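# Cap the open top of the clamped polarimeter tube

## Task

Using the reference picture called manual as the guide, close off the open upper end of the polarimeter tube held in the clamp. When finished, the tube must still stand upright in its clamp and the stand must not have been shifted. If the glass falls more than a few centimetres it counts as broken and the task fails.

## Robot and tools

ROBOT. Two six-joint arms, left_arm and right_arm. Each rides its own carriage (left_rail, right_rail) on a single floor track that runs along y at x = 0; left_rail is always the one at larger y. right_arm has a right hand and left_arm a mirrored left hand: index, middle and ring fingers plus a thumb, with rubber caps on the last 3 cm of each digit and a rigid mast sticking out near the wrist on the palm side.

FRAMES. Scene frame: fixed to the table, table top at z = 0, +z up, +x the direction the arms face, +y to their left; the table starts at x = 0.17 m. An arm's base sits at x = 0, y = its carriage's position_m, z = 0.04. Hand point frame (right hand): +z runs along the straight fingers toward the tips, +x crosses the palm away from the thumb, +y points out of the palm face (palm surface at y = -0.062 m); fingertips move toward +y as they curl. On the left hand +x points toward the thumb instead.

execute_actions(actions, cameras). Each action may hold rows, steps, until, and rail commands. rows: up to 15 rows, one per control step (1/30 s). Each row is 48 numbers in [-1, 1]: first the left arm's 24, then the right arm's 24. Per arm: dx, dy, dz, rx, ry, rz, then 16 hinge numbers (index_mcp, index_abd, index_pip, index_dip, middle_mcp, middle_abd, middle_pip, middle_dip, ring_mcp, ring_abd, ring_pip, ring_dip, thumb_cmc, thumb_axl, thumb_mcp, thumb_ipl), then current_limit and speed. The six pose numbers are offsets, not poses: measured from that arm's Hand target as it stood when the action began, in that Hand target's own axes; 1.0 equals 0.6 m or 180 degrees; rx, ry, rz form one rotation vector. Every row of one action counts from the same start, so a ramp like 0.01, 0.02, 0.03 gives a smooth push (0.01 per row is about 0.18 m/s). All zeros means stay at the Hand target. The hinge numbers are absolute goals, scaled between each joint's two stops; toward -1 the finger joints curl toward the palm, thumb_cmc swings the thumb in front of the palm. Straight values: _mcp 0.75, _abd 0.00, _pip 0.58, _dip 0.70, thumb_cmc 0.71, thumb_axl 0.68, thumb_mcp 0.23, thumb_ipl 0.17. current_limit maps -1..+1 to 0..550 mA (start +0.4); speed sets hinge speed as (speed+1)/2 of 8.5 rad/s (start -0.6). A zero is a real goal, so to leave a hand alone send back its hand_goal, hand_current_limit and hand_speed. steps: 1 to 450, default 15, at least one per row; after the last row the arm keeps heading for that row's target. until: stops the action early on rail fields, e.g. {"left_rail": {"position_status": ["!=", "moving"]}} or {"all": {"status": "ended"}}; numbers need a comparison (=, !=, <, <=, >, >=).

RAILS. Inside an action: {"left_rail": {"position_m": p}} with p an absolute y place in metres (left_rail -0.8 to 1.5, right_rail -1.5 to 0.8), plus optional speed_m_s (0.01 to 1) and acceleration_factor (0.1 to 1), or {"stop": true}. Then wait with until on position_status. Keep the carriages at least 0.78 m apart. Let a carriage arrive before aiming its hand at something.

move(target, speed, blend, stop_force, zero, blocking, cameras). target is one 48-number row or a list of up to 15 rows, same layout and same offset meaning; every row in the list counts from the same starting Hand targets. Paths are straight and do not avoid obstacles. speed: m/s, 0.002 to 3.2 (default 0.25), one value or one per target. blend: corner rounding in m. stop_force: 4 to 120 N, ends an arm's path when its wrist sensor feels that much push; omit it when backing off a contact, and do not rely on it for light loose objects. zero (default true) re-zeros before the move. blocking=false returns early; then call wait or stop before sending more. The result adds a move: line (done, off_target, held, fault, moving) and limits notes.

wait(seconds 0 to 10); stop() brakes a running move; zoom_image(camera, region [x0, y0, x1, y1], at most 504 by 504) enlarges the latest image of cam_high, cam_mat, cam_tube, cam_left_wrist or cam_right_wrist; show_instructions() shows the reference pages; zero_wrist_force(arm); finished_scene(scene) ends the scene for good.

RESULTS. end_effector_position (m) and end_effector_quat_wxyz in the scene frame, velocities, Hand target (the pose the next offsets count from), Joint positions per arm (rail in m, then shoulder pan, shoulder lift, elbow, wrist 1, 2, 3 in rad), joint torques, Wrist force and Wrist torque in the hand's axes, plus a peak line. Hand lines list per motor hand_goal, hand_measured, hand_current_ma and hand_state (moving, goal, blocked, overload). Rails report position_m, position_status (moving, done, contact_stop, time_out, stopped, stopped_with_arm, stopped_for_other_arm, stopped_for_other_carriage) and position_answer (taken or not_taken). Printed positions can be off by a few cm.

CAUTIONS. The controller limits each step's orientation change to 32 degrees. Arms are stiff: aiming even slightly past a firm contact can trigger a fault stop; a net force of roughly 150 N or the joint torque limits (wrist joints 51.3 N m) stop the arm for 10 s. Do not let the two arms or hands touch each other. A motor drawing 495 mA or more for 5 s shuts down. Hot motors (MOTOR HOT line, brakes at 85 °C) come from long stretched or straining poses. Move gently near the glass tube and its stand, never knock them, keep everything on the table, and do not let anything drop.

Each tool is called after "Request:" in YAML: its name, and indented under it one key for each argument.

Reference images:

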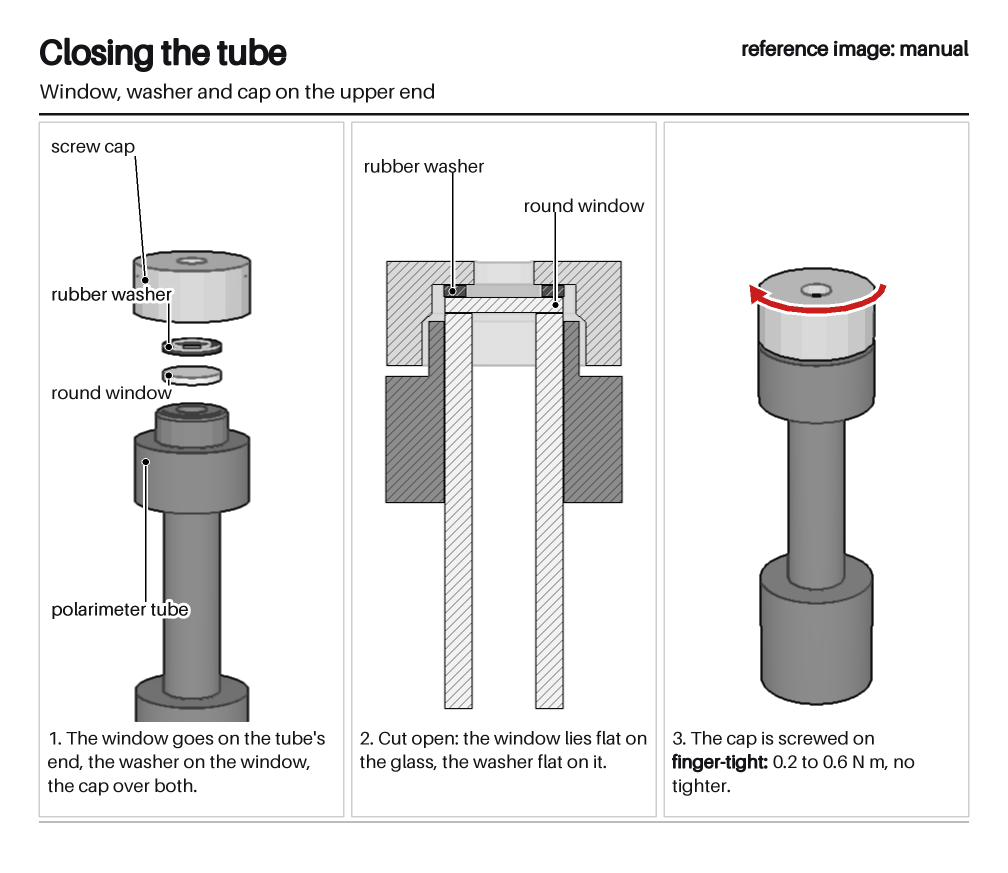

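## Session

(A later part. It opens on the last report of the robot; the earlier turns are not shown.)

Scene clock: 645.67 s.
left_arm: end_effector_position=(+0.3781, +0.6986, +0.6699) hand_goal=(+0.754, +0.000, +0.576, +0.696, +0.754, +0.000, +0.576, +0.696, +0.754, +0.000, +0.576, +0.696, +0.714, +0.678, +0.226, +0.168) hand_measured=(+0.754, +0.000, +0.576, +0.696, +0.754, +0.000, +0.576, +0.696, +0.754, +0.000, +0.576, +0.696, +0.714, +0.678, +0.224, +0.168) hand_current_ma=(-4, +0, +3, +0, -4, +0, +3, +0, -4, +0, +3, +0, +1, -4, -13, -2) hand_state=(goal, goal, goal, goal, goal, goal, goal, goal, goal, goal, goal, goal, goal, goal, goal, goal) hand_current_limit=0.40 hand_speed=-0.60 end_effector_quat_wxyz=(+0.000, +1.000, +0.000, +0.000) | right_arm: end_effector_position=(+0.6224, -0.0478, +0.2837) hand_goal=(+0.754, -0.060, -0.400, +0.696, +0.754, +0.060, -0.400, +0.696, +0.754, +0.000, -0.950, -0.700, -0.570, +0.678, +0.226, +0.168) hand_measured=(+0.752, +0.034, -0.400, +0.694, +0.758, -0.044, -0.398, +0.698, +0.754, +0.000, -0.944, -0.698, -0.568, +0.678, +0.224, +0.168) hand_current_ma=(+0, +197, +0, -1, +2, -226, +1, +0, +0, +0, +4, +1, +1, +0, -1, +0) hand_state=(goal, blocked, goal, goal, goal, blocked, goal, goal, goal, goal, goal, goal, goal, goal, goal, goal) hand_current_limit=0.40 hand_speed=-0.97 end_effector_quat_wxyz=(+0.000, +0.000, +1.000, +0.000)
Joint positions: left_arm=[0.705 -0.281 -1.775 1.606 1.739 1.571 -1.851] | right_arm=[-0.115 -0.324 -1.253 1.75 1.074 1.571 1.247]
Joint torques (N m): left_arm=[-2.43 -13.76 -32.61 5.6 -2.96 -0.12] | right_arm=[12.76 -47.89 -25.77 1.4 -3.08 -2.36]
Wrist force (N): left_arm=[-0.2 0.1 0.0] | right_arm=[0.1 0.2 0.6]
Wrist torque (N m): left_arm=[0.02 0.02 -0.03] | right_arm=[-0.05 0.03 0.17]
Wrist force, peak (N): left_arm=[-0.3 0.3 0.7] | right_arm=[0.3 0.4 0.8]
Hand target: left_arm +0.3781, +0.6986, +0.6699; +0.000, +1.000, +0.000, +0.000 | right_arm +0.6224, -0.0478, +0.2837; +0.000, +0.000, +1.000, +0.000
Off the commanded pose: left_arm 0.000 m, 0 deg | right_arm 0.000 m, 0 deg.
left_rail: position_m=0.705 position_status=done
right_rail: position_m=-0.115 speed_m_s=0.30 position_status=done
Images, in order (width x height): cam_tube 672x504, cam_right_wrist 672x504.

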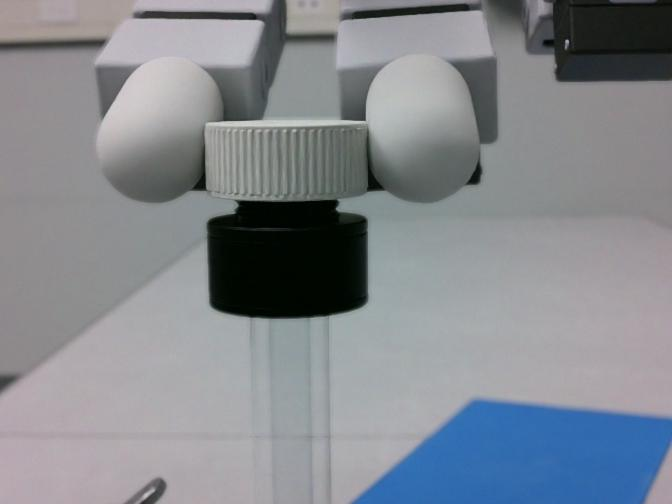

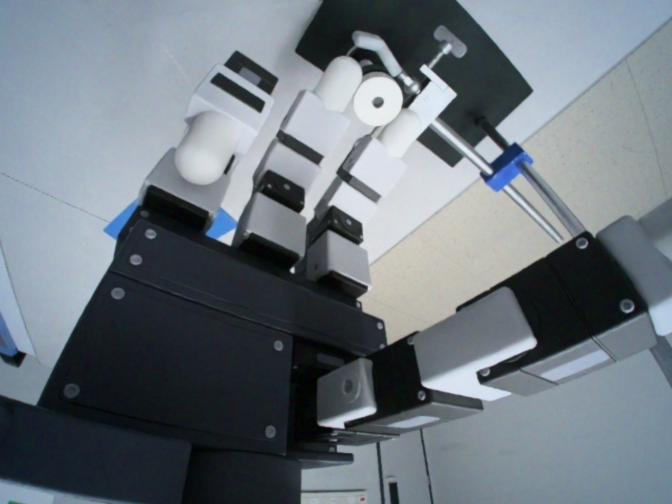

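Request:
move:
  target:
    - [0,0,0,0,0,0,0.754,0,0.576,0.696,0.754,0,0.576,0.696,0.754,0,0.576,0.696,0.714,0.678,0.226,0.168,0.4,-0.6,-0.00908,-0.00307,0.0005,0,0,0.25,0.753,-0.06,-0.4,0.696,0.753,0.06,-0.4,0.696,0.753,0,-0.95,-0.7,-0.571,0.678,0.226,0.168,0.4,-0.97]
    - [0,0,0,0,0,0,0.754,0,0.576,0.696,0.754,0,0.576,0.696,0.754,0,0.576,0.696,0.714,0.678,0.226,0.168,0.4,-0.6,-0.01333,-0.01167,0.001,0,0,0.5,0.753,-0.06,-0.4,0.696,0.753,0.06,-0.4,0.696,0.753,0,-0.95,-0.7,-0.571,0.678,0.226,0.168,0.4,-0.97]
  speed: 0.25
  blend: 0.002
  cameras: ["cam_tube"]

Request:
zoom_image:
  camera: "cam_tube"
  region: [200, 100, 400, 250]

Scene clock: 655.70 s.
left_arm: end_effector_position=(+0.3781, +0.6986, +0.6699) hand_goal=(+0.754, +0.000, +0.576, +0.696, +0.754, +0.000, +0.576, +0.696, +0.754, +0.000, +0.576, +0.696, +0.714, +0.678, +0.226, +0.168) hand_measured=(+0.754, +0.000, +0.576, +0.696, +0.754, +0.000, +0.576, +0.696, +0.754, +0.000, +0.576, +0.696, +0.714, +0.678, +0.224, +0.168) hand_current_ma=(-4, +0, +3, +0, -4, +0, +3, +0, -4, +0, +3, +0, +1, -4, -13, -2) hand_state=(goal, goal, goal, goal, goal, goal, goal, goal, goal, goal, goal, goal, goal, goal, goal, goal) hand_current_limit=0.40 hand_speed=-0.60 end_effector_quat_wxyz=(+0.000, +1.000, +0.000, +0.000) | right_arm: end_effector_position=(+0.6304, -0.0548, +0.2831) hand_goal=(+0.754, -0.060, -0.400, +0.696, +0.754, +0.060, -0.400, +0.696, +0.754, +0.000, -0.950, -0.700, -0.570, +0.678, +0.226, +0.168) hand_measured=(+0.752, +0.034, -0.400, +0.694, +0.764, -0.044, -0.406, +0.694, +0.754, +0.000, -0.944, -0.698, -0.568, +0.678, +0.224, +0.168) hand_current_ma=(-1, +194, +0, +0, +10, -224, -3, -1, +0, +0, +4, +1, +1, +0, -1, +0) hand_state=(goal, blocked, goal, goal, goal, blocked, goal, goal, goal, goal, goal, goal, goal, goal, goal, goal) hand_current_limit=0.40 hand_speed=-0.97 end_effector_quat_wxyz=(+0.000, +0.707, +0.707, +0.000)
Joint positions: left_arm=[0.705 -0.281 -1.775 1.606 1.739 1.571 -1.851] | right_arm=[-0.115 -0.17 -1.327 1.85 1.047 1.571 2.971]
Joint torques (N m): left_arm=[-1.44 -15.06 -32.35 5.36 -2.9 -0.21] | right_arm=[15.25 -39.3 -39.86 5.43 3.59 2.43]
Wrist force (N): left_arm=[-0.1 0.0 -0.1] | right_arm=[1.0 -3.8 -3.0]
Wrist torque (N m): left_arm=[0.01 0.01 -0.01] | right_arm=[0.28 0.24 -0.04]
Wrist force, peak (N): left_arm=[-0.3 0.5 0.4] | right_arm=[1.0 -3.8 -3.0]
Hand target: left_arm +0.3781, +0.6986, +0.6699; +0.000, +1.000, +0.000, +0.000 | right_arm +0.6304, -0.0548, +0.2831; +0.000, +0.707, +0.707, +0.000
Off the commanded pose: left_arm 0.000 m, 0 deg | right_arm 0.000 m, 0 deg.
left_rail: position_m=0.705 position_status=done
right_rail: position_m=-0.115 speed_m_s=0.30 position_status=done
move: done
Images, in order (width x height): cam_tube 672x504.

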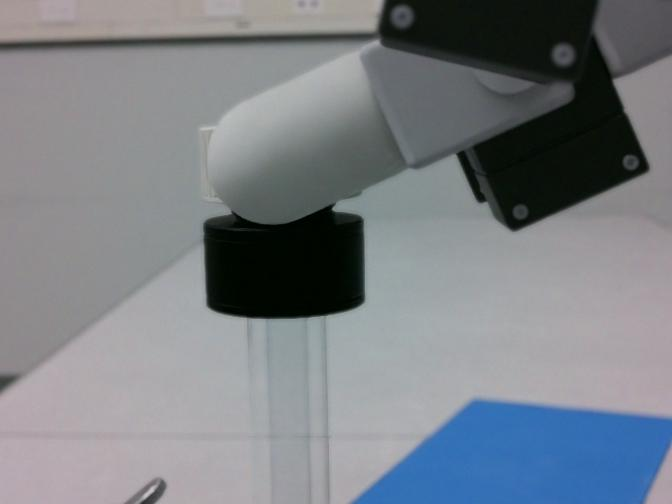

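Scaled by 2.520 from the camera's 672x504 image, which has a finer 960x720 frame.

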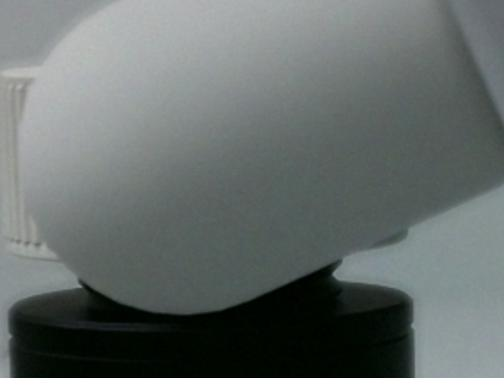

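Request:
move:
  target:
    - [0,0,0,0,0,0,0.754,0,0.576,0.696,0.754,0,0.576,0.696,0.754,0,0.576,0.696,0.714,0.678,0.226,0.168,0.4,-0.6,-0.00767,-0.004,0.0005,0,0,0.25,0.753,-0.06,-0.4,0.696,0.753,0.06,-0.4,0.696,0.753,0,-0.95,-0.7,-0.571,0.678,0.226,0.168,0.4,-0.97]
    - [0,0,0,0,0,0,0.754,0,0.576,0.696,0.754,0,0.576,0.696,0.754,0,0.576,0.696,0.714,0.678,0.226,0.168,0.4,-0.6,-0.01133,-0.012,0.001,0,0,0.5,0.753,-0.06,-0.4,0.696,0.753,0.06,-0.4,0.696,0.753,0,-0.95,-0.7,-0.571,0.678,0.226,0.168,0.4,-0.97]
  speed: 0.25
  blend: 0.002
  cameras: ["cam_tube","cam_right_wrist"]

Request:
zoom_image:
  camera: "cam_tube"
  region: [200, 100, 400, 250]

Scene clock: 672.97 s.
left_arm: end_effector_position=(+0.3781, +0.6986, +0.6699) hand_goal=(+0.754, +0.000, +0.576, +0.696, +0.754, +0.000, +0.576, +0.696, +0.754, +0.000, +0.576, +0.696, +0.714, +0.678, +0.226, +0.168) hand_measured=(+0.754, +0.000, +0.576, +0.696, +0.754, +0.000, +0.576, +0.696, +0.754, +0.000, +0.576, +0.696, +0.714, +0.678, +0.224, +0.168) hand_current_ma=(-4, +0, +3, +0, -4, +0, +3, +0, -4, +0, +3, +0, +1, -4, -13, -2) hand_state=(goal, goal, goal, goal, goal, goal, goal, goal, goal, goal, goal, goal, goal, goal, goal, goal) hand_current_limit=0.40 hand_speed=-0.60 end_effector_quat_wxyz=(+0.000, +1.000, +0.000, +0.000) | right_arm: end_effector_position=(+0.6232, -0.0616, +0.2825) hand_goal=(+0.754, -0.060, -0.400, +0.696, +0.754, +0.060, -0.400, +0.696, +0.754, +0.000, -0.950, -0.700, -0.570, +0.678, +0.226, +0.168) hand_measured=(+0.740, +0.026, -0.408, +0.694, +0.758, -0.042, -0.422, +0.686, +0.754, +0.000, -0.944, -0.698, -0.568, +0.678, +0.224, +0.168) hand_current_ma=(-15, +169, -5, -1, +2, -217, -25, -9, +0, +0, +4, +1, +1, +0, -1, +0) hand_state=(goal, blocked, goal, goal, goal, blocked, blocked, goal, goal, goal, goal, goal, goal, goal, goal, goal) hand_current_limit=0.40 hand_speed=-0.97 end_effector_quat_wxyz=(+0.000, +1.000, +0.000, +0.000)
Joint positions: left_arm=[0.705 -0.281 -1.775 1.606 1.739 1.571 -1.851] | right_arm=[-0.115 -0.056 -1.16 1.619 1.111 1.571 4.656]
Joint torques (N m): left_arm=[-1.33 -14.9 -32.45 5.51 -2.87 -0.18] | right_arm=[-21.91 -45.83 -36.11 8.25 4.1 3.07]
Wrist force (N): left_arm=[-0.2 0.0 0.3] | right_arm=[7.4 -3.7 -5.2]
Wrist torque (N m): left_arm=[-0.03 0.03 -0.02] | right_arm=[0.25 0.44 -0.05]
Wrist force, peak (N): left_arm=[-0.4 0.5 -0.1] | right_arm=[7.8 -3.3 -5.1]
Hand target: left_arm +0.3781, +0.6986, +0.6699; +0.000, +1.000, +0.000, +0.000 | right_arm +0.6232, -0.0616, +0.2825; +0.000, +1.000, +0.000, +0.000
Off the commanded pose: left_arm 0.000 m, 0 deg | right_arm 0.000 m, 0 deg.
left_rail: position_m=0.705 position_status=done
right_rail: position_m=-0.115 speed_m_s=0.30 position_status=done
move: done
Images, in order (width x height): cam_tube 672x504, cam_right_wrist 672x504.

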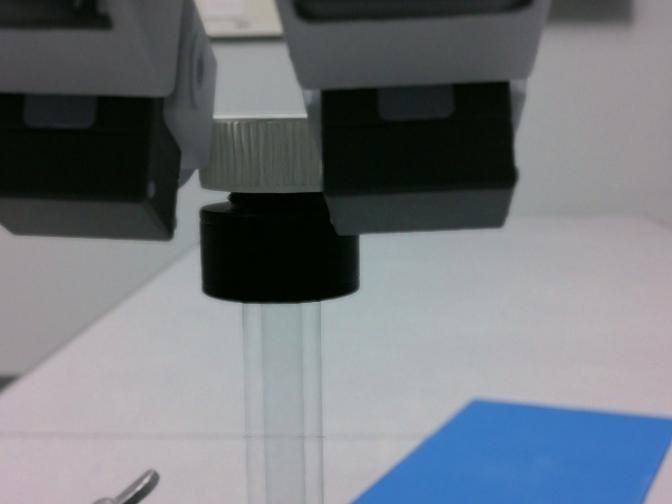

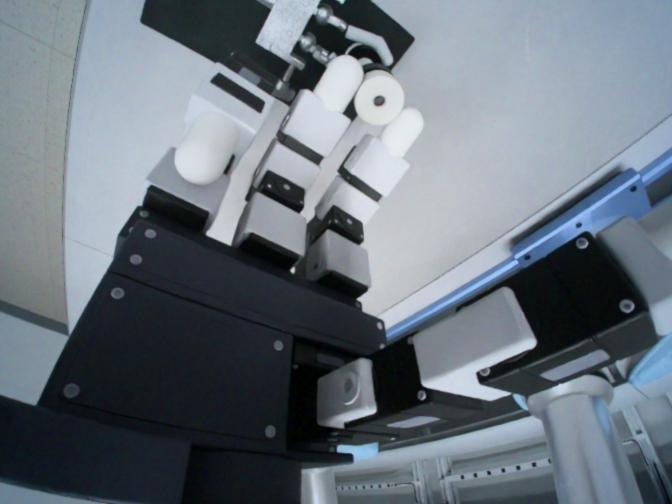

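Scaled by 2.520 from the camera's 672x504 image, which has a finer 960x720 frame.

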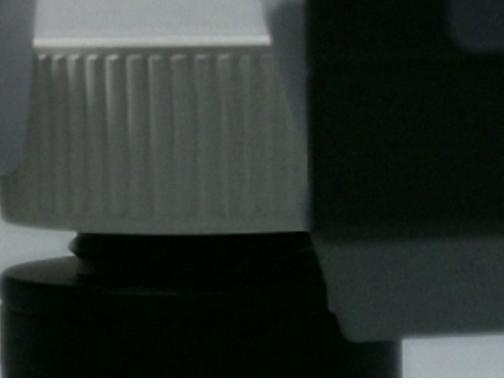

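Request:
move:
  target: [0,0,0,0,0,0,0.754,0,0.576,0.696,0.754,0,0.576,0.696,0.754,0,0.576,0.696,0.714,0.678,0.226,0.168,0.4,-0.6,0.006,-0.002,-0.0003,0,0,-0.1667,0.753,-0.06,-0.4,0.696,0.753,0.06,-0.4,0.696,0.753,0,-0.95,-0.7,-0.571,0.678,0.226,0.168,0.4,-0.97]
  speed: 0.15
  cameras: ["cam_tube","cam_high"]

Request:
zoom_image:
  camera: "cam_tube"
  region: [180, 100, 380, 250]

Request:
zoom_image:
  camera: "cam_high"
  region: [220, 120, 360, 260]

Scene clock: 705.17 s.
left_arm: end_effector_position=(+0.3781, +0.6986, +0.6699) hand_goal=(+0.754, +0.000, +0.576, +0.696, +0.754, +0.000, +0.576, +0.696, +0.754, +0.000, +0.576, +0.696, +0.714, +0.678, +0.226, +0.168) hand_measured=(+0.754, +0.000, +0.576, +0.696, +0.754, +0.000, +0.576, +0.696, +0.754, +0.000, +0.576, +0.696, +0.714, +0.678, +0.224, +0.168) hand_current_ma=(-4, +0, +3, +0, -4, +0, +3, +0, -4, +0, +3, +0, +1, -4, -13, -2) hand_state=(goal, goal, goal, goal, goal, goal, goal, goal, goal, goal, goal, goal, goal, goal, goal, goal) hand_current_limit=0.40 hand_speed=-0.60 end_effector_quat_wxyz=(+0.000, +1.000, +0.000, +0.000) | right_arm: end_effector_position=(+0.6268, -0.0604, +0.2826) hand_goal=(+0.754, -0.060, -0.400, +0.696, +0.754, +0.060, -0.400, +0.696, +0.754, +0.000, -0.950, -0.700, -0.570, +0.678, +0.226, +0.168) hand_measured=(+0.750, +0.026, -0.402, +0.694, +0.742, -0.040, -0.390, +0.698, +0.754, +0.000, -0.944, -0.698, -0.568, +0.678, +0.224, +0.168) hand_current_ma=(-2, +169, +0, -1, -12, -216, +7, +1, +0, +0, +4, +1, +1, +0, -1, +0) hand_state=(goal, blocked, goal, goal, goal, blocked, goal, goal, goal, goal, goal, goal, goal, goal, goal, goal) hand_current_limit=0.40 hand_speed=-0.97 end_effector_quat_wxyz=(+0.000, +0.966, +0.259, +0.000)
Joint positions: left_arm=[0.705 -0.281 -1.775 1.606 1.739 1.571 -1.851] | right_arm=[-0.115 -0.058 -1.222 1.708 1.084 1.571 4.131]
Joint torques (N m): left_arm=[-1.73 -14.74 -31.84 5.49 -2.9 0.02] | right_arm=[-15.14 -77.86 -29.34 -0.03 -3.94 -2.85]
Wrist force (N): left_arm=[-0.1 0.1 0.1] | right_arm=[-5.4 0.7 -0.2]
Wrist torque (N m): left_arm=[0.01 0.01 -0.02] | right_arm=[0.02 -0.44 0.12]
Wrist force, peak (N): left_arm=[-0.6 0.1 0.2] | right_arm=[7.8 -3.8 -5.4]
Hand target: left_arm +0.3781, +0.6986, +0.6699; +0.000, +1.000, +0.000, +0.000 | right_arm +0.6268, -0.0604, +0.2826; +0.000, +0.966, +0.259, +0.000
Off the commanded pose: left_arm 0.000 m, 0 deg | right_arm 0.000 m, 0 deg.
left_rail: position_m=0.705 position_status=done
right_rail: position_m=-0.115 speed_m_s=0.30 position_status=done
move: done
Images, in order (width x height): cam_high 672x504, cam_tube 672x504.

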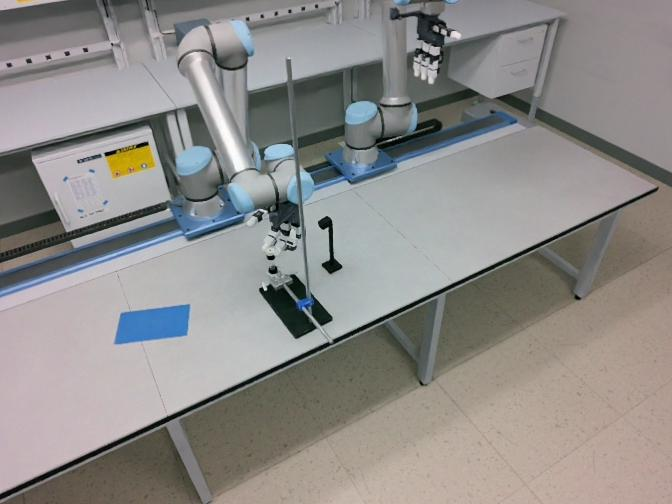

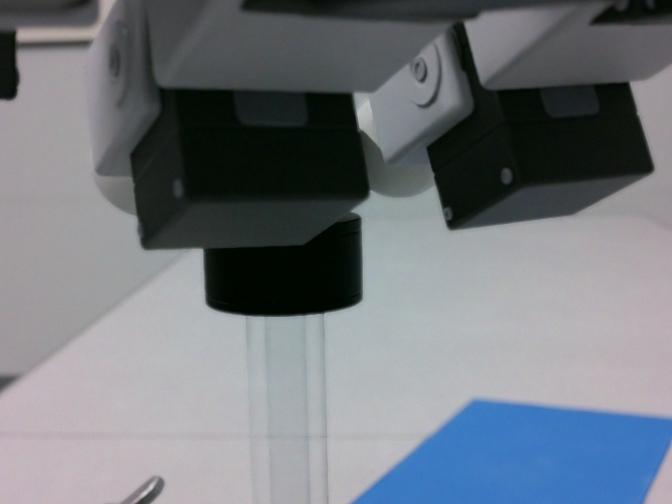

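Scaled by 2.520 from the camera's 672x504 image, which has a finer 960x720 frame.

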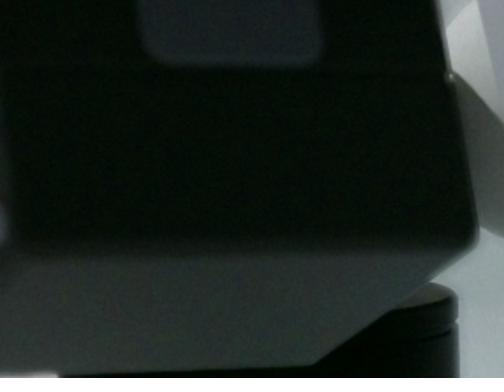

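Scaled by 3.600 from the camera's 672x504 image, which has a finer 960x720 frame.

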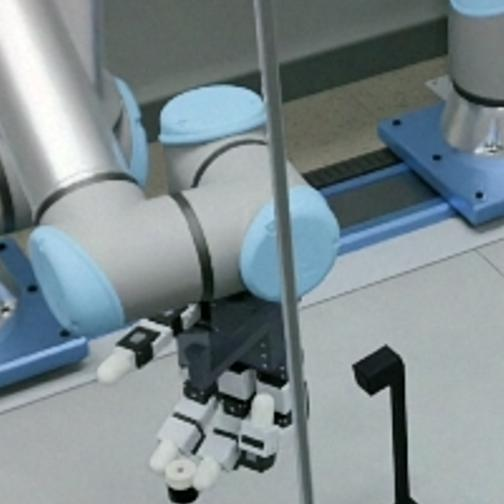

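Request:
execute_actions:
  actions:
    - {"rows":[[0,0,0,0,0,0,0.754,0,0.576,0.696,0.754,0,0.576,0.696,0.754,0,0.576,0.696,0.714,0.678,0.226,0.168,0.4,-0.6,0,0,0,0,0,0,0.753,0.06,-0.4,0.696,0.753,-0.06,-0.4,0.696,0.753,0,-0.95,-0.7,-0.571,0.678,0.226,0.168,0.4,-0.96]],"steps":35}
    - {"rows":[[0,0,0,0,0,0,0.754,0,0.576,0.696,0.754,0,0.576,0.696,0.754,0,0.576,0.696,0.714,0.678,0.226,0.168,0.4,-0.6,0,0,0,0,0,0,0.753,0.18,-0.4,0.696,0.753,-0.18,-0.4,0.696,0.753,0,-0.95,-0.7,-0.571,0.678,0.226,0.168,0.4,-0.9]],"steps":25}
  cameras: ["cam_tube"]

Request:
move:
  target:
    - [0,0,0,0,0,0,0.754,0,0.576,0.696,0.754,0,0.576,0.696,0.754,0,0.576,0.696,0.714,0.678,0.226,0.168,0.4,-0.6,0.00867,-0.00633,0,0,0,-0.3333,0.753,0.18,-0.4,0.696,0.753,-0.18,-0.4,0.696,0.753,0,-0.95,-0.7,-0.571,0.678,0.226,0.168,0.4,-0.9]
    - [0,0,0,0,0,0,0.754,0,0.576,0.696,0.754,0,0.576,0.696,0.754,0,0.576,0.696,0.714,0.678,0.226,0.168,0.4,-0.6,0.00802,-0.01788,0,0,0,-0.6667,0.753,0.18,-0.4,0.696,0.753,-0.18,-0.4,0.696,0.753,0,-0.95,-0.7,-0.571,0.678,0.226,0.168,0.4,-0.9]
    - [0,0,0,0,0,0,0.754,0,0.576,0.696,0.754,0,0.576,0.696,0.754,0,0.576,0.696,0.714,0.678,0.226,0.168,0.4,-0.6,-0.00227,-0.02307,0.0005,0,0,-1.0,0.753,0.18,-0.4,0.696,0.753,-0.18,-0.4,0.696,0.753,0,-0.95,-0.7,-0.571,0.678,0.226,0.168,0.4,-0.9]
  speed: 0.3
  blend: 0.002
  cameras: ["cam_tube","cam_right_wrist"]

Request:
zoom_image:
  camera: "cam_tube"
  region: [190, 100, 390, 250]

Request:
zoom_image:
  camera: "cam_right_wrist"
  region: [320, 40, 420, 140]

Scene clock: 723.37 s.
left_arm: end_effector_position=(+0.3781, +0.6986, +0.6699) hand_goal=(+0.754, +0.000, +0.576, +0.696, +0.754, +0.000, +0.576, +0.696, +0.754, +0.000, +0.576, +0.696, +0.714, +0.678, +0.226, +0.168) hand_measured=(+0.754, +0.000, +0.576, +0.696, +0.754, +0.000, +0.576, +0.696, +0.754, +0.000, +0.576, +0.696, +0.714, +0.678, +0.224, +0.168) hand_current_ma=(-4, +0, +3, +0, -4, +0, +3, +0, -4, +0, +3, +0, +1, -4, -13, -2) hand_state=(goal, goal, goal, goal, goal, goal, goal, goal, goal, goal, goal, goal, goal, goal, goal, goal) hand_current_limit=0.40 hand_speed=-0.60 end_effector_quat_wxyz=(+0.000, +1.000, +0.000, +0.000) | right_arm: end_effector_position=(+0.6268, -0.0604, +0.2826) hand_goal=(+0.754, +0.180, -0.400, +0.696, +0.754, -0.180, -0.400, +0.696, +0.754, +0.000, -0.950, -0.700, -0.570, +0.678, +0.226, +0.168) hand_measured=(+0.752, +0.176, -0.400, +0.694, +0.752, -0.176, -0.394, +0.698, +0.754, +0.000, -0.944, -0.698, -0.568, +0.678, +0.224, +0.168) hand_current_ma=(+0, -2, +0, -1, -1, +2, +4, +1, +0, +0, +4, +1, +1, +0, -1, +0) hand_state=(goal, goal, goal, goal, goal, goal, goal, goal, goal, goal, goal, goal, goal, goal, goal, goal) hand_current_limit=0.40 hand_speed=-0.90 end_effector_quat_wxyz=(+0.000, +0.966, +0.259, +0.000)
Joint positions: left_arm=[0.705 -0.281 -1.775 1.606 1.739 1.571 -1.851] | right_arm=[-0.115 -0.058 -1.222 1.708 1.084 1.571 4.131]
Joint torques (N m): left_arm=[-1.54 -13.02 -31.65 5.48 -3.04 0.06] | right_arm=[-15.4 -75.3 -28.4 3.35 -1.22 -1.8]
Wrist force (N): left_arm=[0.0 0.1 0.2] | right_arm=[0.1 -0.1 -0.2]
Wrist torque (N m): left_arm=[-0.01 0.00 -0.01] | right_arm=[0.04 -0.04 0.14]
Wrist force, peak (N): left_arm=[-0.6 0.3 0.0] | right_arm=[-5.7 0.3 -0.2]
Hand target: left_arm +0.3781, +0.6986, +0.6699; +0.000, +1.000, +0.000, +0.000 | right_arm +0.6268, -0.0604, +0.2826; +0.000, +0.966, +0.259, +0.000
Off the commanded pose: left_arm 0.000 m, 0 deg | right_arm 0.000 m, 0 deg.
left_rail: position_m=0.705 position_status=done
right_rail: position_m=-0.115 speed_m_s=0.30 position_status=done
Images, in order (width x height): cam_tube 672x504.

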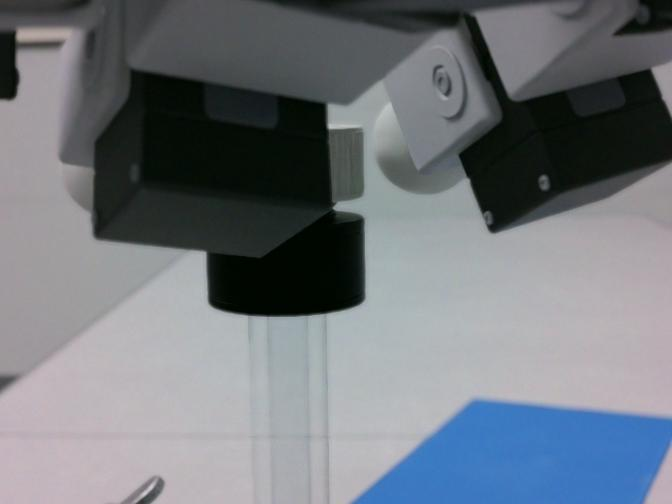

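Scene clock: 729.33 s.
left_arm: end_effector_position=(+0.3781, +0.6986, +0.6699) hand_goal=(+0.754, +0.000, +0.576, +0.696, +0.754, +0.000, +0.576, +0.696, +0.754, +0.000, +0.576, +0.696, +0.714, +0.678, +0.226, +0.168) hand_measured=(+0.754, +0.000, +0.576, +0.696, +0.754, +0.000, +0.576, +0.696, +0.754, +0.000, +0.576, +0.696, +0.714, +0.678, +0.224, +0.168) hand_current_ma=(-4, +0, +3, +0, -4, +0, +3, +0, -4, +0, +3, +0, +1, -4, -13, -2) hand_state=(goal, goal, goal, goal, goal, goal, goal, goal, goal, goal, goal, goal, goal, goal, goal, goal) hand_current_limit=0.40 hand_speed=-0.60 end_effector_quat_wxyz=(+0.000, +1.000, +0.000, +0.000) | right_arm: end_effector_position=(+0.6187, -0.0491, +0.2823) hand_goal=(+0.754, +0.180, -0.400, +0.696, +0.754, -0.180, -0.400, +0.696, +0.754, +0.000, -0.950, -0.700, -0.570, +0.678, +0.226, +0.168) hand_measured=(+0.752, +0.176, -0.400, +0.694, +0.752, -0.176, -0.394, +0.698, +0.754, +0.000, -0.944, -0.698, -0.568, +0.678, +0.224, +0.168) hand_current_ma=(+0, -2, +0, -1, +0, +2, +4, +1, +0, +0, +4, +1, +1, +0, -1, +0) hand_state=(goal, goal, goal, goal, goal, goal, goal, goal, goal, goal, goal, goal, goal, goal, goal, goal) hand_current_limit=0.40 hand_speed=-0.90 end_effector_quat_wxyz=(+0.000, -0.259, +0.966, +0.000)
Joint positions: left_arm=[0.705 -0.281 -1.775 1.606 1.739 1.571 -1.851] | right_arm=[-0.115 -0.305 -1.188 1.661 1.098 1.571 0.743]
Joint torques (N m): left_arm=[-1.11 -13.43 -31.68 5.59 -2.7 -0.09] | right_arm=[15.81 -52.3 -40.31 6.99 -3.24 -1.65]
Wrist force (N): left_arm=[0.0 0.1 0.0] | right_arm=[0.2 -0.6 0.6]
Wrist torque (N m): left_arm=[0.01 0.00 -0.01] | right_arm=[-0.11 -0.02 0.15]
Wrist force, peak (N): left_arm=[-0.4 0.5 0.0] | right_arm=[-0.8 -0.1 1.1]
Hand target: left_arm +0.3781, +0.6986, +0.6699; +0.000, +1.000, +0.000, +0.000 | right_arm +0.6187, -0.0491, +0.2823; +0.000, -0.259, +0.966, +0.000
Off the commanded pose: left_arm 0.000 m, 0 deg | right_arm 0.000 m, 0 deg.
left_rail: position_m=0.705 position_status=done
right_rail: position_m=-0.115 speed_m_s=0.30 position_status=done
move: done
Images, in order (width x height): cam_tube 672x504, cam_right_wrist 672x504.

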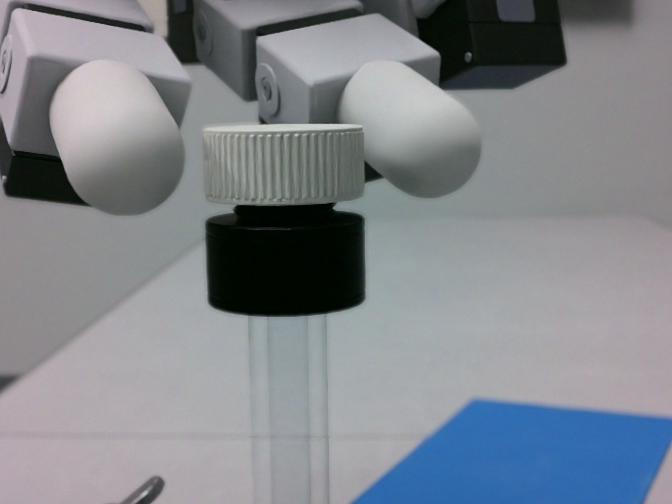

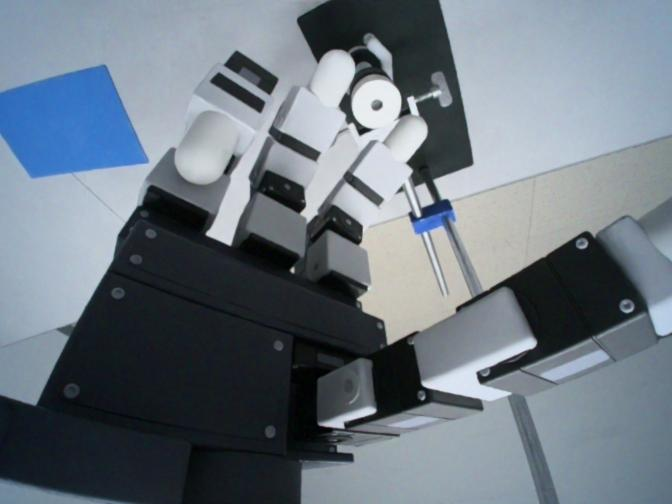

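Scaled by 2.520 from the camera's 672x504 image, which has a finer 960x720 frame.

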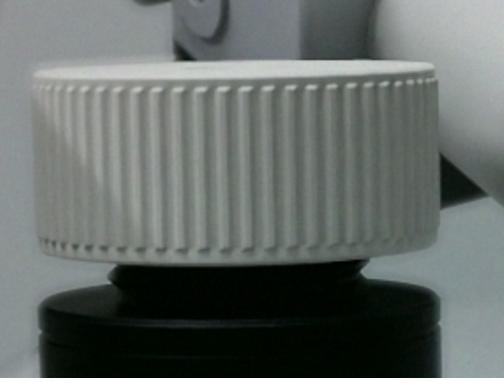

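Scaled by 5.040 from the camera's 672x504 image, which has a finer 960x720 frame.

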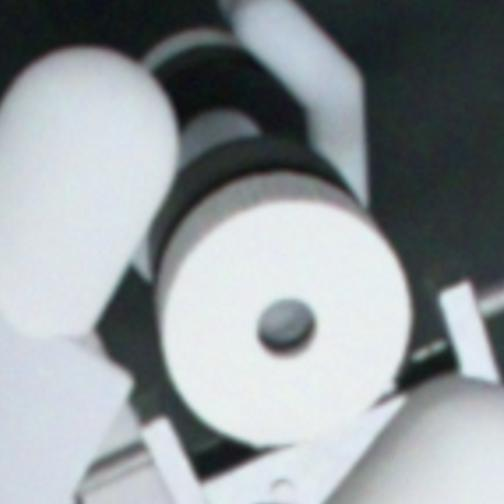

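Request:
execute_actions:
  actions:
    - {"rows":[[0,0,0,0,0,0,0.754,0,0.576,0.696,0.754,0,0.576,0.696,0.754,0,0.576,0.696,0.714,0.678,0.226,0.168,0.4,-0.6,0.0002,-0.002,0.0013,0,0,0,0.753,0,-0.4,0.696,0.753,0,-0.4,0.696,0.753,0,-0.95,-0.7,-0.571,0.678,0.226,0.168,0.4,-0.95]],"steps":60}
    - {"rows":[[0,0,0,0,0,0,0.754,0,0.576,0.696,0.754,0,0.576,0.696,0.754,0,0.576,0.696,0.714,0.678,0.226,0.168,0.4,-0.6,0,0,0,0,0,0,0.753,-0.06,-0.4,0.696,0.753,0.06,-0.4,0.696,0.753,0,-0.95,-0.7,-0.571,0.678,0.226,0.168,0.4,-0.97]],"steps":35}
  cameras: ["cam_right_wrist"]

Request:
zoom_image:
  camera: "cam_right_wrist"
  region: [320, 40, 420, 140]

Scene clock: 744.70 s.
left_arm: end_effector_position=(+0.3781, +0.6986, +0.6699) hand_goal=(+0.754, +0.000, +0.576, +0.696, +0.754, +0.000, +0.576, +0.696, +0.754, +0.000, +0.576, +0.696, +0.714, +0.678, +0.226, +0.168) hand_measured=(+0.754, +0.000, +0.576, +0.696, +0.754, +0.000, +0.576, +0.696, +0.754, +0.000, +0.576, +0.696, +0.714, +0.678, +0.224, +0.168) hand_current_ma=(-4, +0, +3, +0, -4, +0, +3, +0, -4, +0, +3, +0, +1, -4, -13, -2) hand_state=(goal, goal, goal, goal, goal, goal, goal, goal, goal, goal, goal, goal, goal, goal, goal, goal) hand_current_limit=0.40 hand_speed=-0.60 end_effector_quat_wxyz=(+0.000, +1.000, +0.000, +0.000) | right_arm: end_effector_position=(+0.6192, -0.0502, +0.2816) hand_goal=(+0.754, -0.060, -0.400, +0.696, +0.754, +0.060, -0.400, +0.696, +0.754, +0.000, -0.950, -0.700, -0.570, +0.678, +0.226, +0.168) hand_measured=(+0.752, +0.040, -0.400, +0.694, +0.754, -0.040, -0.394, +0.698, +0.754, +0.000, -0.944, -0.698, -0.568, +0.678, +0.224, +0.168) hand_current_ma=(+0, +213, +0, +0, +0, -214, +4, +1, +0, +0, +4, +1, +1, +0, -1, +0) hand_state=(goal, blocked, goal, goal, goal, blocked, goal, goal, goal, goal, goal, goal, goal, goal, goal, goal) hand_current_limit=0.40 hand_speed=-0.97 end_effector_quat_wxyz=(+0.000, -0.259, +0.966, +0.000)
Joint positions: left_arm=[0.705 -0.281 -1.775 1.606 1.739 1.571 -1.851] | right_arm=[-0.115 -0.306 -1.187 1.661 1.097 1.571 0.741]
Joint torques (N m): left_arm=[-1.67 -14.77 -31.72 5.62 -3.09 -0.12] | right_arm=[-16.28 -53.86 -39.57 2.04 -2.75 -2.56]
Wrist force (N): left_arm=[-0.1 0.5 0.0] | right_arm=[-0.2 -0.6 0.5]
Wrist torque (N m): left_arm=[0.07 0.01 -0.03] | right_arm=[-0.13 -0.09 0.16]
Wrist force, peak (N): left_arm=[-0.4 0.5 -0.2] | right_arm=[0.2 -1.1 0.9]
Hand target: left_arm +0.3781, +0.6986, +0.6699; +0.000, +1.000, +0.000, +0.000 | right_arm +0.6192, -0.0502, +0.2816; +0.000, -0.259, +0.966, +0.000
Off the commanded pose: left_arm 0.000 m, 0 deg | right_arm 0.000 m, 0 deg.
left_rail: position_m=0.705 position_status=done
right_rail: position_m=-0.115 speed_m_s=0.30 position_status=done
Images, in order (width x height): cam_right_wrist 672x504.

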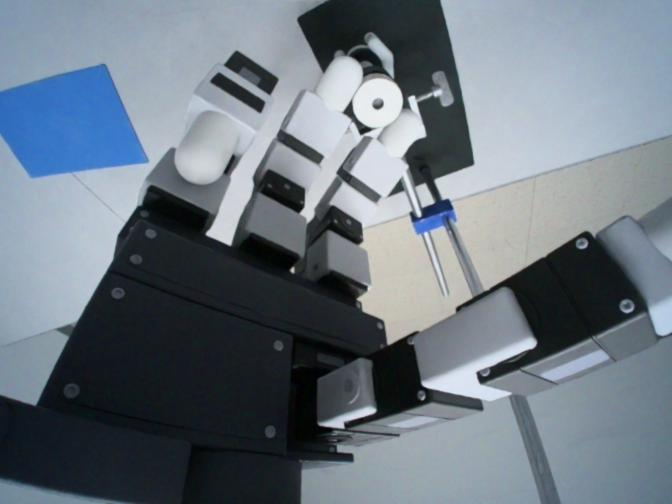

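Scaled by 5.040 from the camera's 672x504 image, which has a finer 960x720 frame.

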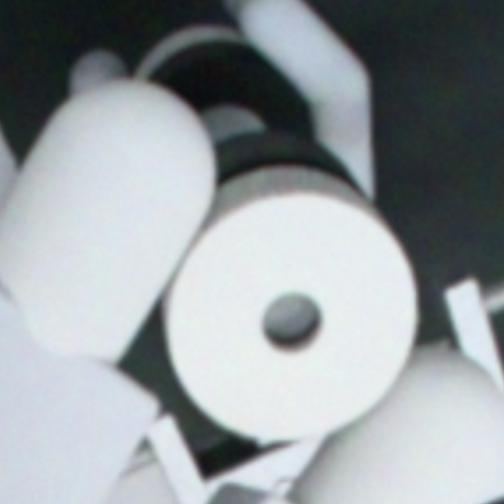

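Request:
move:
  target:
    - [0,0,0,0,0,0,0.754,0,0.576,0.696,0.754,0,0.576,0.696,0.754,0,0.576,0.696,0.714,0.678,0.226,0.168,0.4,-0.6,-0.00848,-0.00297,0.00046,0,0,0.25,0.753,-0.06,-0.4,0.696,0.753,0.06,-0.4,0.696,0.753,0,-0.95,-0.7,-0.571,0.678,0.226,0.168,0.4,-0.97]
    - [0,0,0,0,0,0,0.754,0,0.576,0.696,0.754,0,0.576,0.696,0.754,0,0.576,0.696,0.714,0.678,0.226,0.168,0.4,-0.6,-0.0124,-0.0112,0.00092,0,0,0.5,0.753,-0.06,-0.4,0.696,0.753,0.06,-0.4,0.696,0.753,0,-0.95,-0.7,-0.571,0.678,0.226,0.168,0.4,-0.97]
    - [0,0,0,0,0,0,0.754,0,0.576,0.696,0.754,0,0.576,0.696,0.754,0,0.576,0.696,0.714,0.678,0.226,0.168,0.4,-0.6,-0.00957,-0.01977,0.00138,0,0,0.75,0.753,-0.06,-0.4,0.696,0.753,0.06,-0.4,0.696,0.753,0,-0.95,-0.7,-0.571,0.678,0.226,0.168,0.4,-0.97]
    - [0,0,0,0,0,0,0.754,0,0.576,0.696,0.754,0,0.576,0.696,0.754,0,0.576,0.696,0.714,0.678,0.226,0.168,0.4,-0.6,-0.00337,-0.0235,0.00173,0,0,0.9444,0.753,-0.06,-0.4,0.696,0.753,0.06,-0.4,0.696,0.753,0,-0.95,-0.7,-0.571,0.678,0.226,0.168,0.4,-0.97]
  speed: 0.25
  blend: 0.002
  cameras: ["cam_tube","cam_high"]

Request:
zoom_image:
  camera: "cam_high"
  region: [220, 120, 360, 260]

Scene clock: 761.57 s.
left_arm: end_effector_position=(+0.3781, +0.6986, +0.6699) hand_goal=(+0.754, +0.000, +0.576, +0.696, +0.754, +0.000, +0.576, +0.696, +0.754, +0.000, +0.576, +0.696, +0.714, +0.678, +0.226, +0.168) hand_measured=(+0.754, +0.000, +0.576, +0.696, +0.754, +0.000, +0.576, +0.696, +0.754, +0.000, +0.576, +0.696, +0.714, +0.678, +0.224, +0.168) hand_current_ma=(-4, +0, +3, +0, -4, +0, +3, +0, -4, +0, +3, +0, +1, -4, -13, -2) hand_state=(goal, goal, goal, goal, goal, goal, goal, goal, goal, goal, goal, goal, goal, goal, goal, goal) hand_current_limit=0.40 hand_speed=-0.60 end_effector_quat_wxyz=(+0.000, +1.000, +0.000, +0.000) | right_arm: end_effector_position=(+0.6280, -0.0614, +0.2805) hand_goal=(+0.754, -0.060, -0.400, +0.696, +0.754, +0.060, -0.400, +0.696, +0.754, +0.000, -0.950, -0.700, -0.570, +0.678, +0.226, +0.168) hand_measured=(+0.748, +0.040, -0.396, +0.696, +0.754, -0.038, -0.398, +0.698, +0.754, +0.000, -0.944, -0.698, -0.568, +0.678, +0.224, +0.168) hand_current_ma=(-4, +212, +2, +0, +0, -205, +1, +0, +0, +0, +4, +1, +1, +0, -1, +0) hand_state=(goal, blocked, goal, goal, goal, blocked, goal, goal, goal, goal, goal, goal, goal, goal, goal, goal) hand_current_limit=0.40 hand_speed=-0.97 end_effector_quat_wxyz=(+0.000, +0.940, +0.342, +0.000)
Joint positions: left_arm=[0.705 -0.281 -1.775 1.606 1.739 1.571 -1.851] | right_arm=[-0.115 -0.07 -1.242 1.741 1.072 1.571 3.944]
Joint torques (N m): left_arm=[-0.99 -13.77 -31.16 5.6 -3.09 -0.01] | right_arm=[14.76 -48.54 -40.13 6.44 3.58 2.98]
Wrist force (N): left_arm=[-0.1 0.3 -0.2] | right_arm=[-0.2 -0.9 -1.5]
Wrist torque (N m): left_arm=[0.04 0.01 -0.02] | right_arm=[0.16 0.09 -0.06]
Wrist force, peak (N): left_arm=[0.4 0.5 0.0] | right_arm=[-1.9 1.9 1.8]
Hand target: left_arm +0.3781, +0.6986, +0.6699; +0.000, +1.000, +0.000, +0.000 | right_arm +0.6280, -0.0614, +0.2805; +0.000, +0.940, +0.342, +0.000
Off the commanded pose: left_arm 0.000 m, 0 deg | right_arm 0.000 m, 0 deg.
left_rail: position_m=0.705 position_status=done
right_rail: position_m=-0.115 speed_m_s=0.30 position_status=done
move: done
Images, in order (width x height): cam_high 672x504, cam_tube 672x504.

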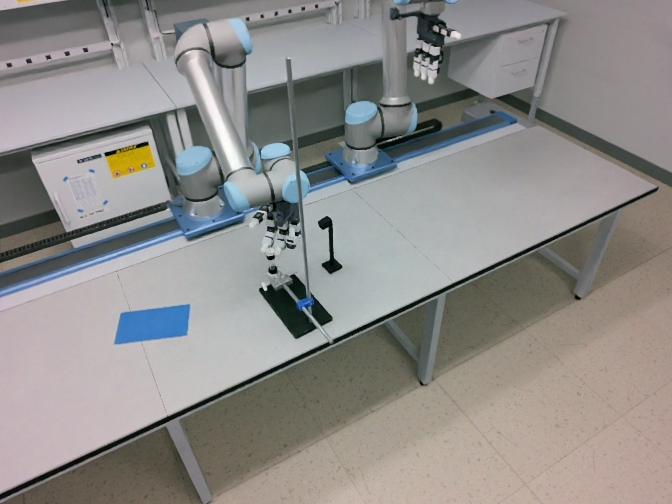

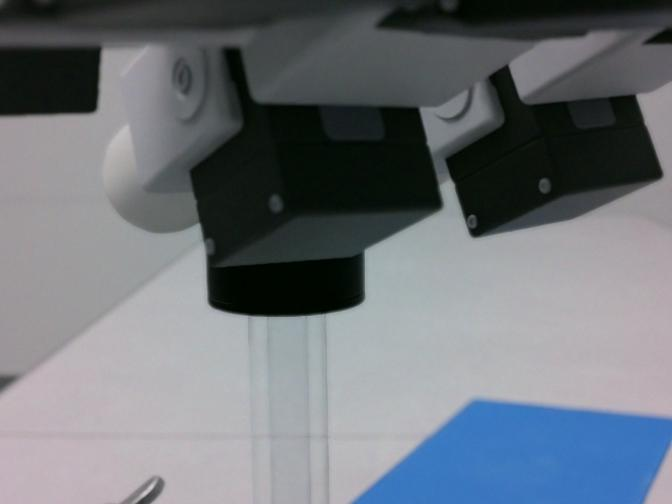

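Scaled by 3.600 from the camera's 672x504 image, which has a finer 960x720 frame.

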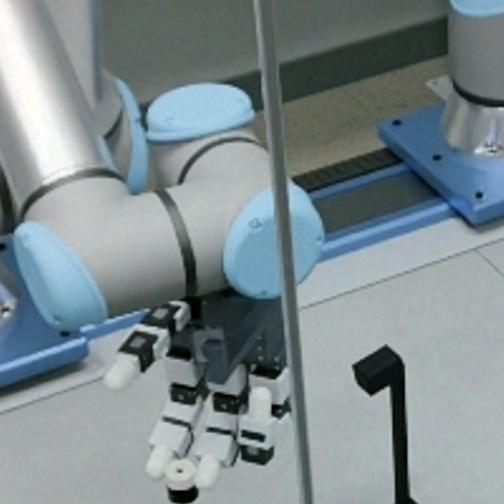

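Request:
execute_actions:
  actions:
    - {"rows":[[0,0,0,0,0,0,0.754,0,0.576,0.696,0.754,0,0.576,0.696,0.754,0,0.576,0.696,0.714,0.678,0.226,0.168,0.4,-0.6,0,0,0,0,0,0,0.753,0.18,-0.4,0.696,0.753,-0.18,-0.4,0.696,0.753,0,-0.95,-0.7,-0.571,0.678,0.226,0.168,0.4,-0.93]],"steps":45}

Request:
move:
  target:
    - [0,0,0,0,0,0,0.754,0,0.576,0.696,0.754,0,0.576,0.696,0.754,0,0.576,0.696,0.714,0.678,0.226,0.168,0.4,-0.6,0.00933,-0.00567,-0.0004,0,0,-0.3056,0.753,0.18,-0.4,0.696,0.753,-0.18,-0.4,0.696,0.753,0,-0.95,-0.7,-0.571,0.678,0.226,0.168,0.4,-0.93]
    - [0,0,0,0,0,0,0.754,0,0.576,0.696,0.754,0,0.576,0.696,0.754,0,0.576,0.696,0.714,0.678,0.226,0.168,0.4,-0.6,0.01015,-0.0165,-0.0008,0,0,-0.6111,0.753,0.18,-0.4,0.696,0.753,-0.18,-0.4,0.696,0.753,0,-0.95,-0.7,-0.571,0.678,0.226,0.168,0.4,-0.93]
    - [0,0,0,0,0,0,0.754,0,0.576,0.696,0.754,0,0.576,0.696,0.754,0,0.576,0.696,0.714,0.678,0.226,0.168,0.4,-0.6,0.00077,-0.02373,-0.0012,0,0,-0.9444,0.753,0.18,-0.4,0.696,0.753,-0.18,-0.4,0.696,0.753,0,-0.95,-0.7,-0.571,0.678,0.226,0.168,0.4,-0.93]
  speed: 0.3
  blend: 0.002
  cameras: ["cam_tube","cam_right_wrist"]

Request:
zoom_image:
  camera: "cam_tube"
  region: [190, 100, 390, 250]

Request:
zoom_image:
  camera: "cam_right_wrist"
  region: [320, 40, 420, 140]

Scene clock: 777.20 s.
left_arm: end_effector_position=(+0.3781, +0.6986, +0.6699) hand_goal=(+0.754, +0.000, +0.576, +0.696, +0.754, +0.000, +0.576, +0.696, +0.754, +0.000, +0.576, +0.696, +0.714, +0.678, +0.226, +0.168) hand_measured=(+0.754, +0.000, +0.576, +0.696, +0.754, +0.000, +0.576, +0.696, +0.754, +0.000, +0.576, +0.696, +0.714, +0.678, +0.224, +0.168) hand_current_ma=(-4, +0, +3, +0, -4, +0, +3, +0, -4, +0, +3, +0, +1, -4, -13, -2) hand_state=(goal, goal, goal, goal, goal, goal, goal, goal, goal, goal, goal, goal, goal, goal, goal, goal) hand_current_limit=0.40 hand_speed=-0.60 end_effector_quat_wxyz=(+0.000, +1.000, +0.000, +0.000) | right_arm: end_effector_position=(+0.6280, -0.0614, +0.2805) hand_goal=(+0.754, +0.180, -0.400, +0.696, +0.754, -0.180, -0.400, +0.696, +0.754, +0.000, -0.950, -0.700, -0.570, +0.678, +0.226, +0.168) hand_measured=(+0.752, +0.176, -0.398, +0.696, +0.754, -0.176, -0.398, +0.696, +0.754, +0.000, -0.944, -0.698, -0.568, +0.678, +0.224, +0.168) hand_current_ma=(+0, -2, +1, +0, +0, +2, +0, +0, +0, +0, +4, +1, +1, +0, -1, +0) hand_state=(goal, goal, goal, goal, goal, goal, goal, goal, goal, goal, goal, goal, goal, goal, goal, goal) hand_current_limit=0.40 hand_speed=-0.93 end_effector_quat_wxyz=(+0.000, +0.940, +0.342, +0.000)
Joint positions: left_arm=[0.705 -0.281 -1.775 1.606 1.739 1.571 -1.851] | right_arm=[-0.115 -0.07 -1.242 1.741 1.072 1.571 3.944]
Joint torques (N m): left_arm=[-1.74 -14.49 -31.27 5.85 -2.93 -0.14] | right_arm=[15.67 -51.77 -39.87 6.11 2.67 2.3]
Wrist force (N): left_arm=[-0.2 0.0 0.1] | right_arm=[-0.2 0.0 0.0]
Wrist torque (N m): left_arm=[-0.01 0.03 -0.03] | right_arm=[0.04 0.07 -0.05]
Wrist force, peak (N): left_arm=[-0.4 0.2 -0.5] | right_arm=[-0.3 -0.7 -1.7]
Hand target: left_arm +0.3781, +0.6986, +0.6699; +0.000, +1.000, +0.000, +0.000 | right_arm +0.6280, -0.0614, +0.2805; +0.000, +0.940, +0.342, +0.000
Off the commanded pose: left_arm 0.000 m, 0 deg | right_arm 0.000 m, 0 deg.
left_rail: position_m=0.705 position_status=done
right_rail: position_m=-0.115 speed_m_s=0.30 position_status=done

Scene clock: 782.87 s.
left_arm: end_effector_position=(+0.3781, +0.6986, +0.6699) hand_goal=(+0.754, +0.000, +0.576, +0.696, +0.754, +0.000, +0.576, +0.696, +0.754, +0.000, +0.576, +0.696, +0.714, +0.678, +0.226, +0.168) hand_measured=(+0.754, +0.000, +0.576, +0.696, +0.754, +0.000, +0.576, +0.696, +0.754, +0.000, +0.576, +0.696, +0.714, +0.678, +0.224, +0.168) hand_current_ma=(-4, +0, +3, +0, -4, +0, +3, +0, -4, +0, +3, +0, +1, -4, -13, -2) hand_state=(goal, goal, goal, goal, goal, goal, goal, goal, goal, goal, goal, goal, goal, goal, goal, goal) hand_current_limit=0.40 hand_speed=-0.60 end_effector_quat_wxyz=(+0.000, +1.000, +0.000, +0.000) | right_arm: end_effector_position=(+0.6192, -0.0502, +0.2812) hand_goal=(+0.754, +0.180, -0.400, +0.696, +0.754, -0.180, -0.400, +0.696, +0.754, +0.000, -0.950, -0.700, -0.570, +0.678, +0.226, +0.168) hand_measured=(+0.752, +0.176, -0.398, +0.696, +0.754, -0.176, -0.398, +0.696, +0.754, +0.000, -0.944, -0.698, -0.568, +0.678, +0.224, +0.168) hand_current_ma=(+0, -2, +1, +0, +0, +2, +0, +0, +0, +0, +4, +1, +1, +0, -1, +0) hand_state=(goal, goal, goal, goal, goal, goal, goal, goal, goal, goal, goal, goal, goal, goal, goal, goal) hand_current_limit=0.40 hand_speed=-0.93 end_effector_quat_wxyz=(+0.000, -0.259, +0.966, +0.000)
Joint positions: left_arm=[0.705 -0.281 -1.775 1.606 1.739 1.571 -1.851] | right_arm=[-0.115 -0.306 -1.187 1.661 1.096 1.571 0.742]
Joint torques (N m): left_arm=[-0.82 -14.25 -31.69 5.8 -2.81 -0.08] | right_arm=[15.58 -52.89 -40.54 6.94 -3.22 -2.13]
Wrist force (N): left_arm=[-0.1 0.5 0.1] | right_arm=[0.1 -0.6 0.6]
Wrist torque (N m): left_arm=[0.05 0.02 -0.03] | right_arm=[-0.10 -0.01 0.15]
Wrist force, peak (N): left_arm=[-0.1 0.7 0.2] | right_arm=[-0.6 -0.4 1.2]
Hand target: left_arm +0.3781, +0.6986, +0.6699; +0.000, +1.000, +0.000, +0.000 | right_arm +0.6192, -0.0502, +0.2812; +0.000, -0.259, +0.966, +0.000
Off the commanded pose: left_arm 0.000 m, 0 deg | right_arm 0.000 m, 0 deg.
left_rail: position_m=0.705 position_status=done
right_rail: position_m=-0.115 speed_m_s=0.30 position_status=done
move: done
Images, in order (width x height): cam_tube 672x504, cam_right_wrist 672x504.

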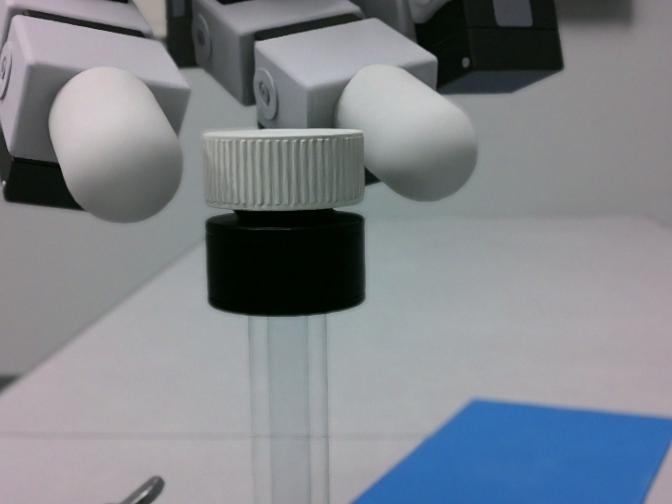

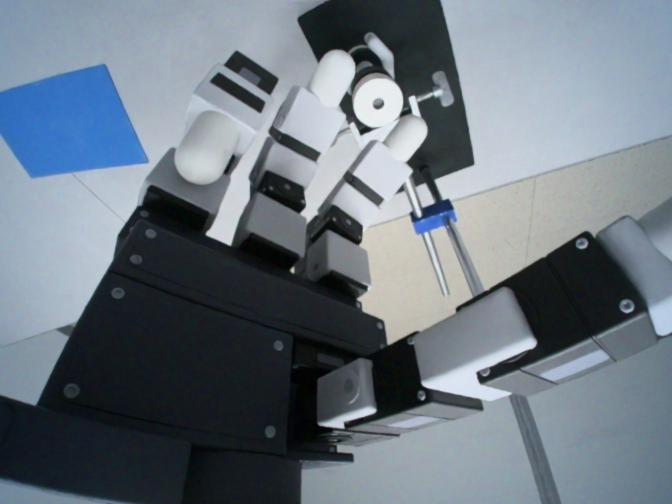

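Scaled by 2.520 from the camera's 672x504 image, which has a finer 960x720 frame.

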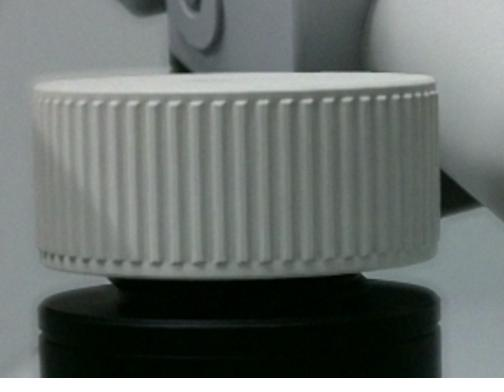

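Scaled by 5.040 from the camera's 672x504 image, which has a finer 960x720 frame.

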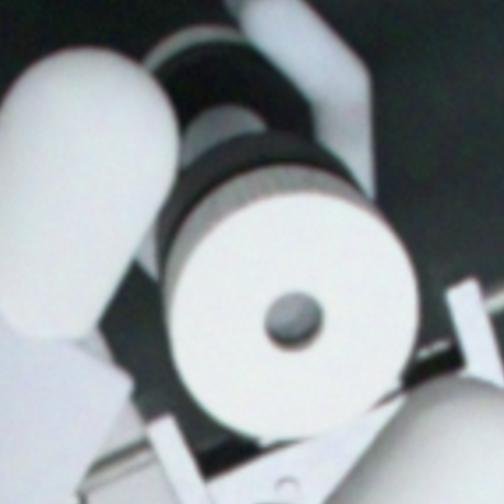

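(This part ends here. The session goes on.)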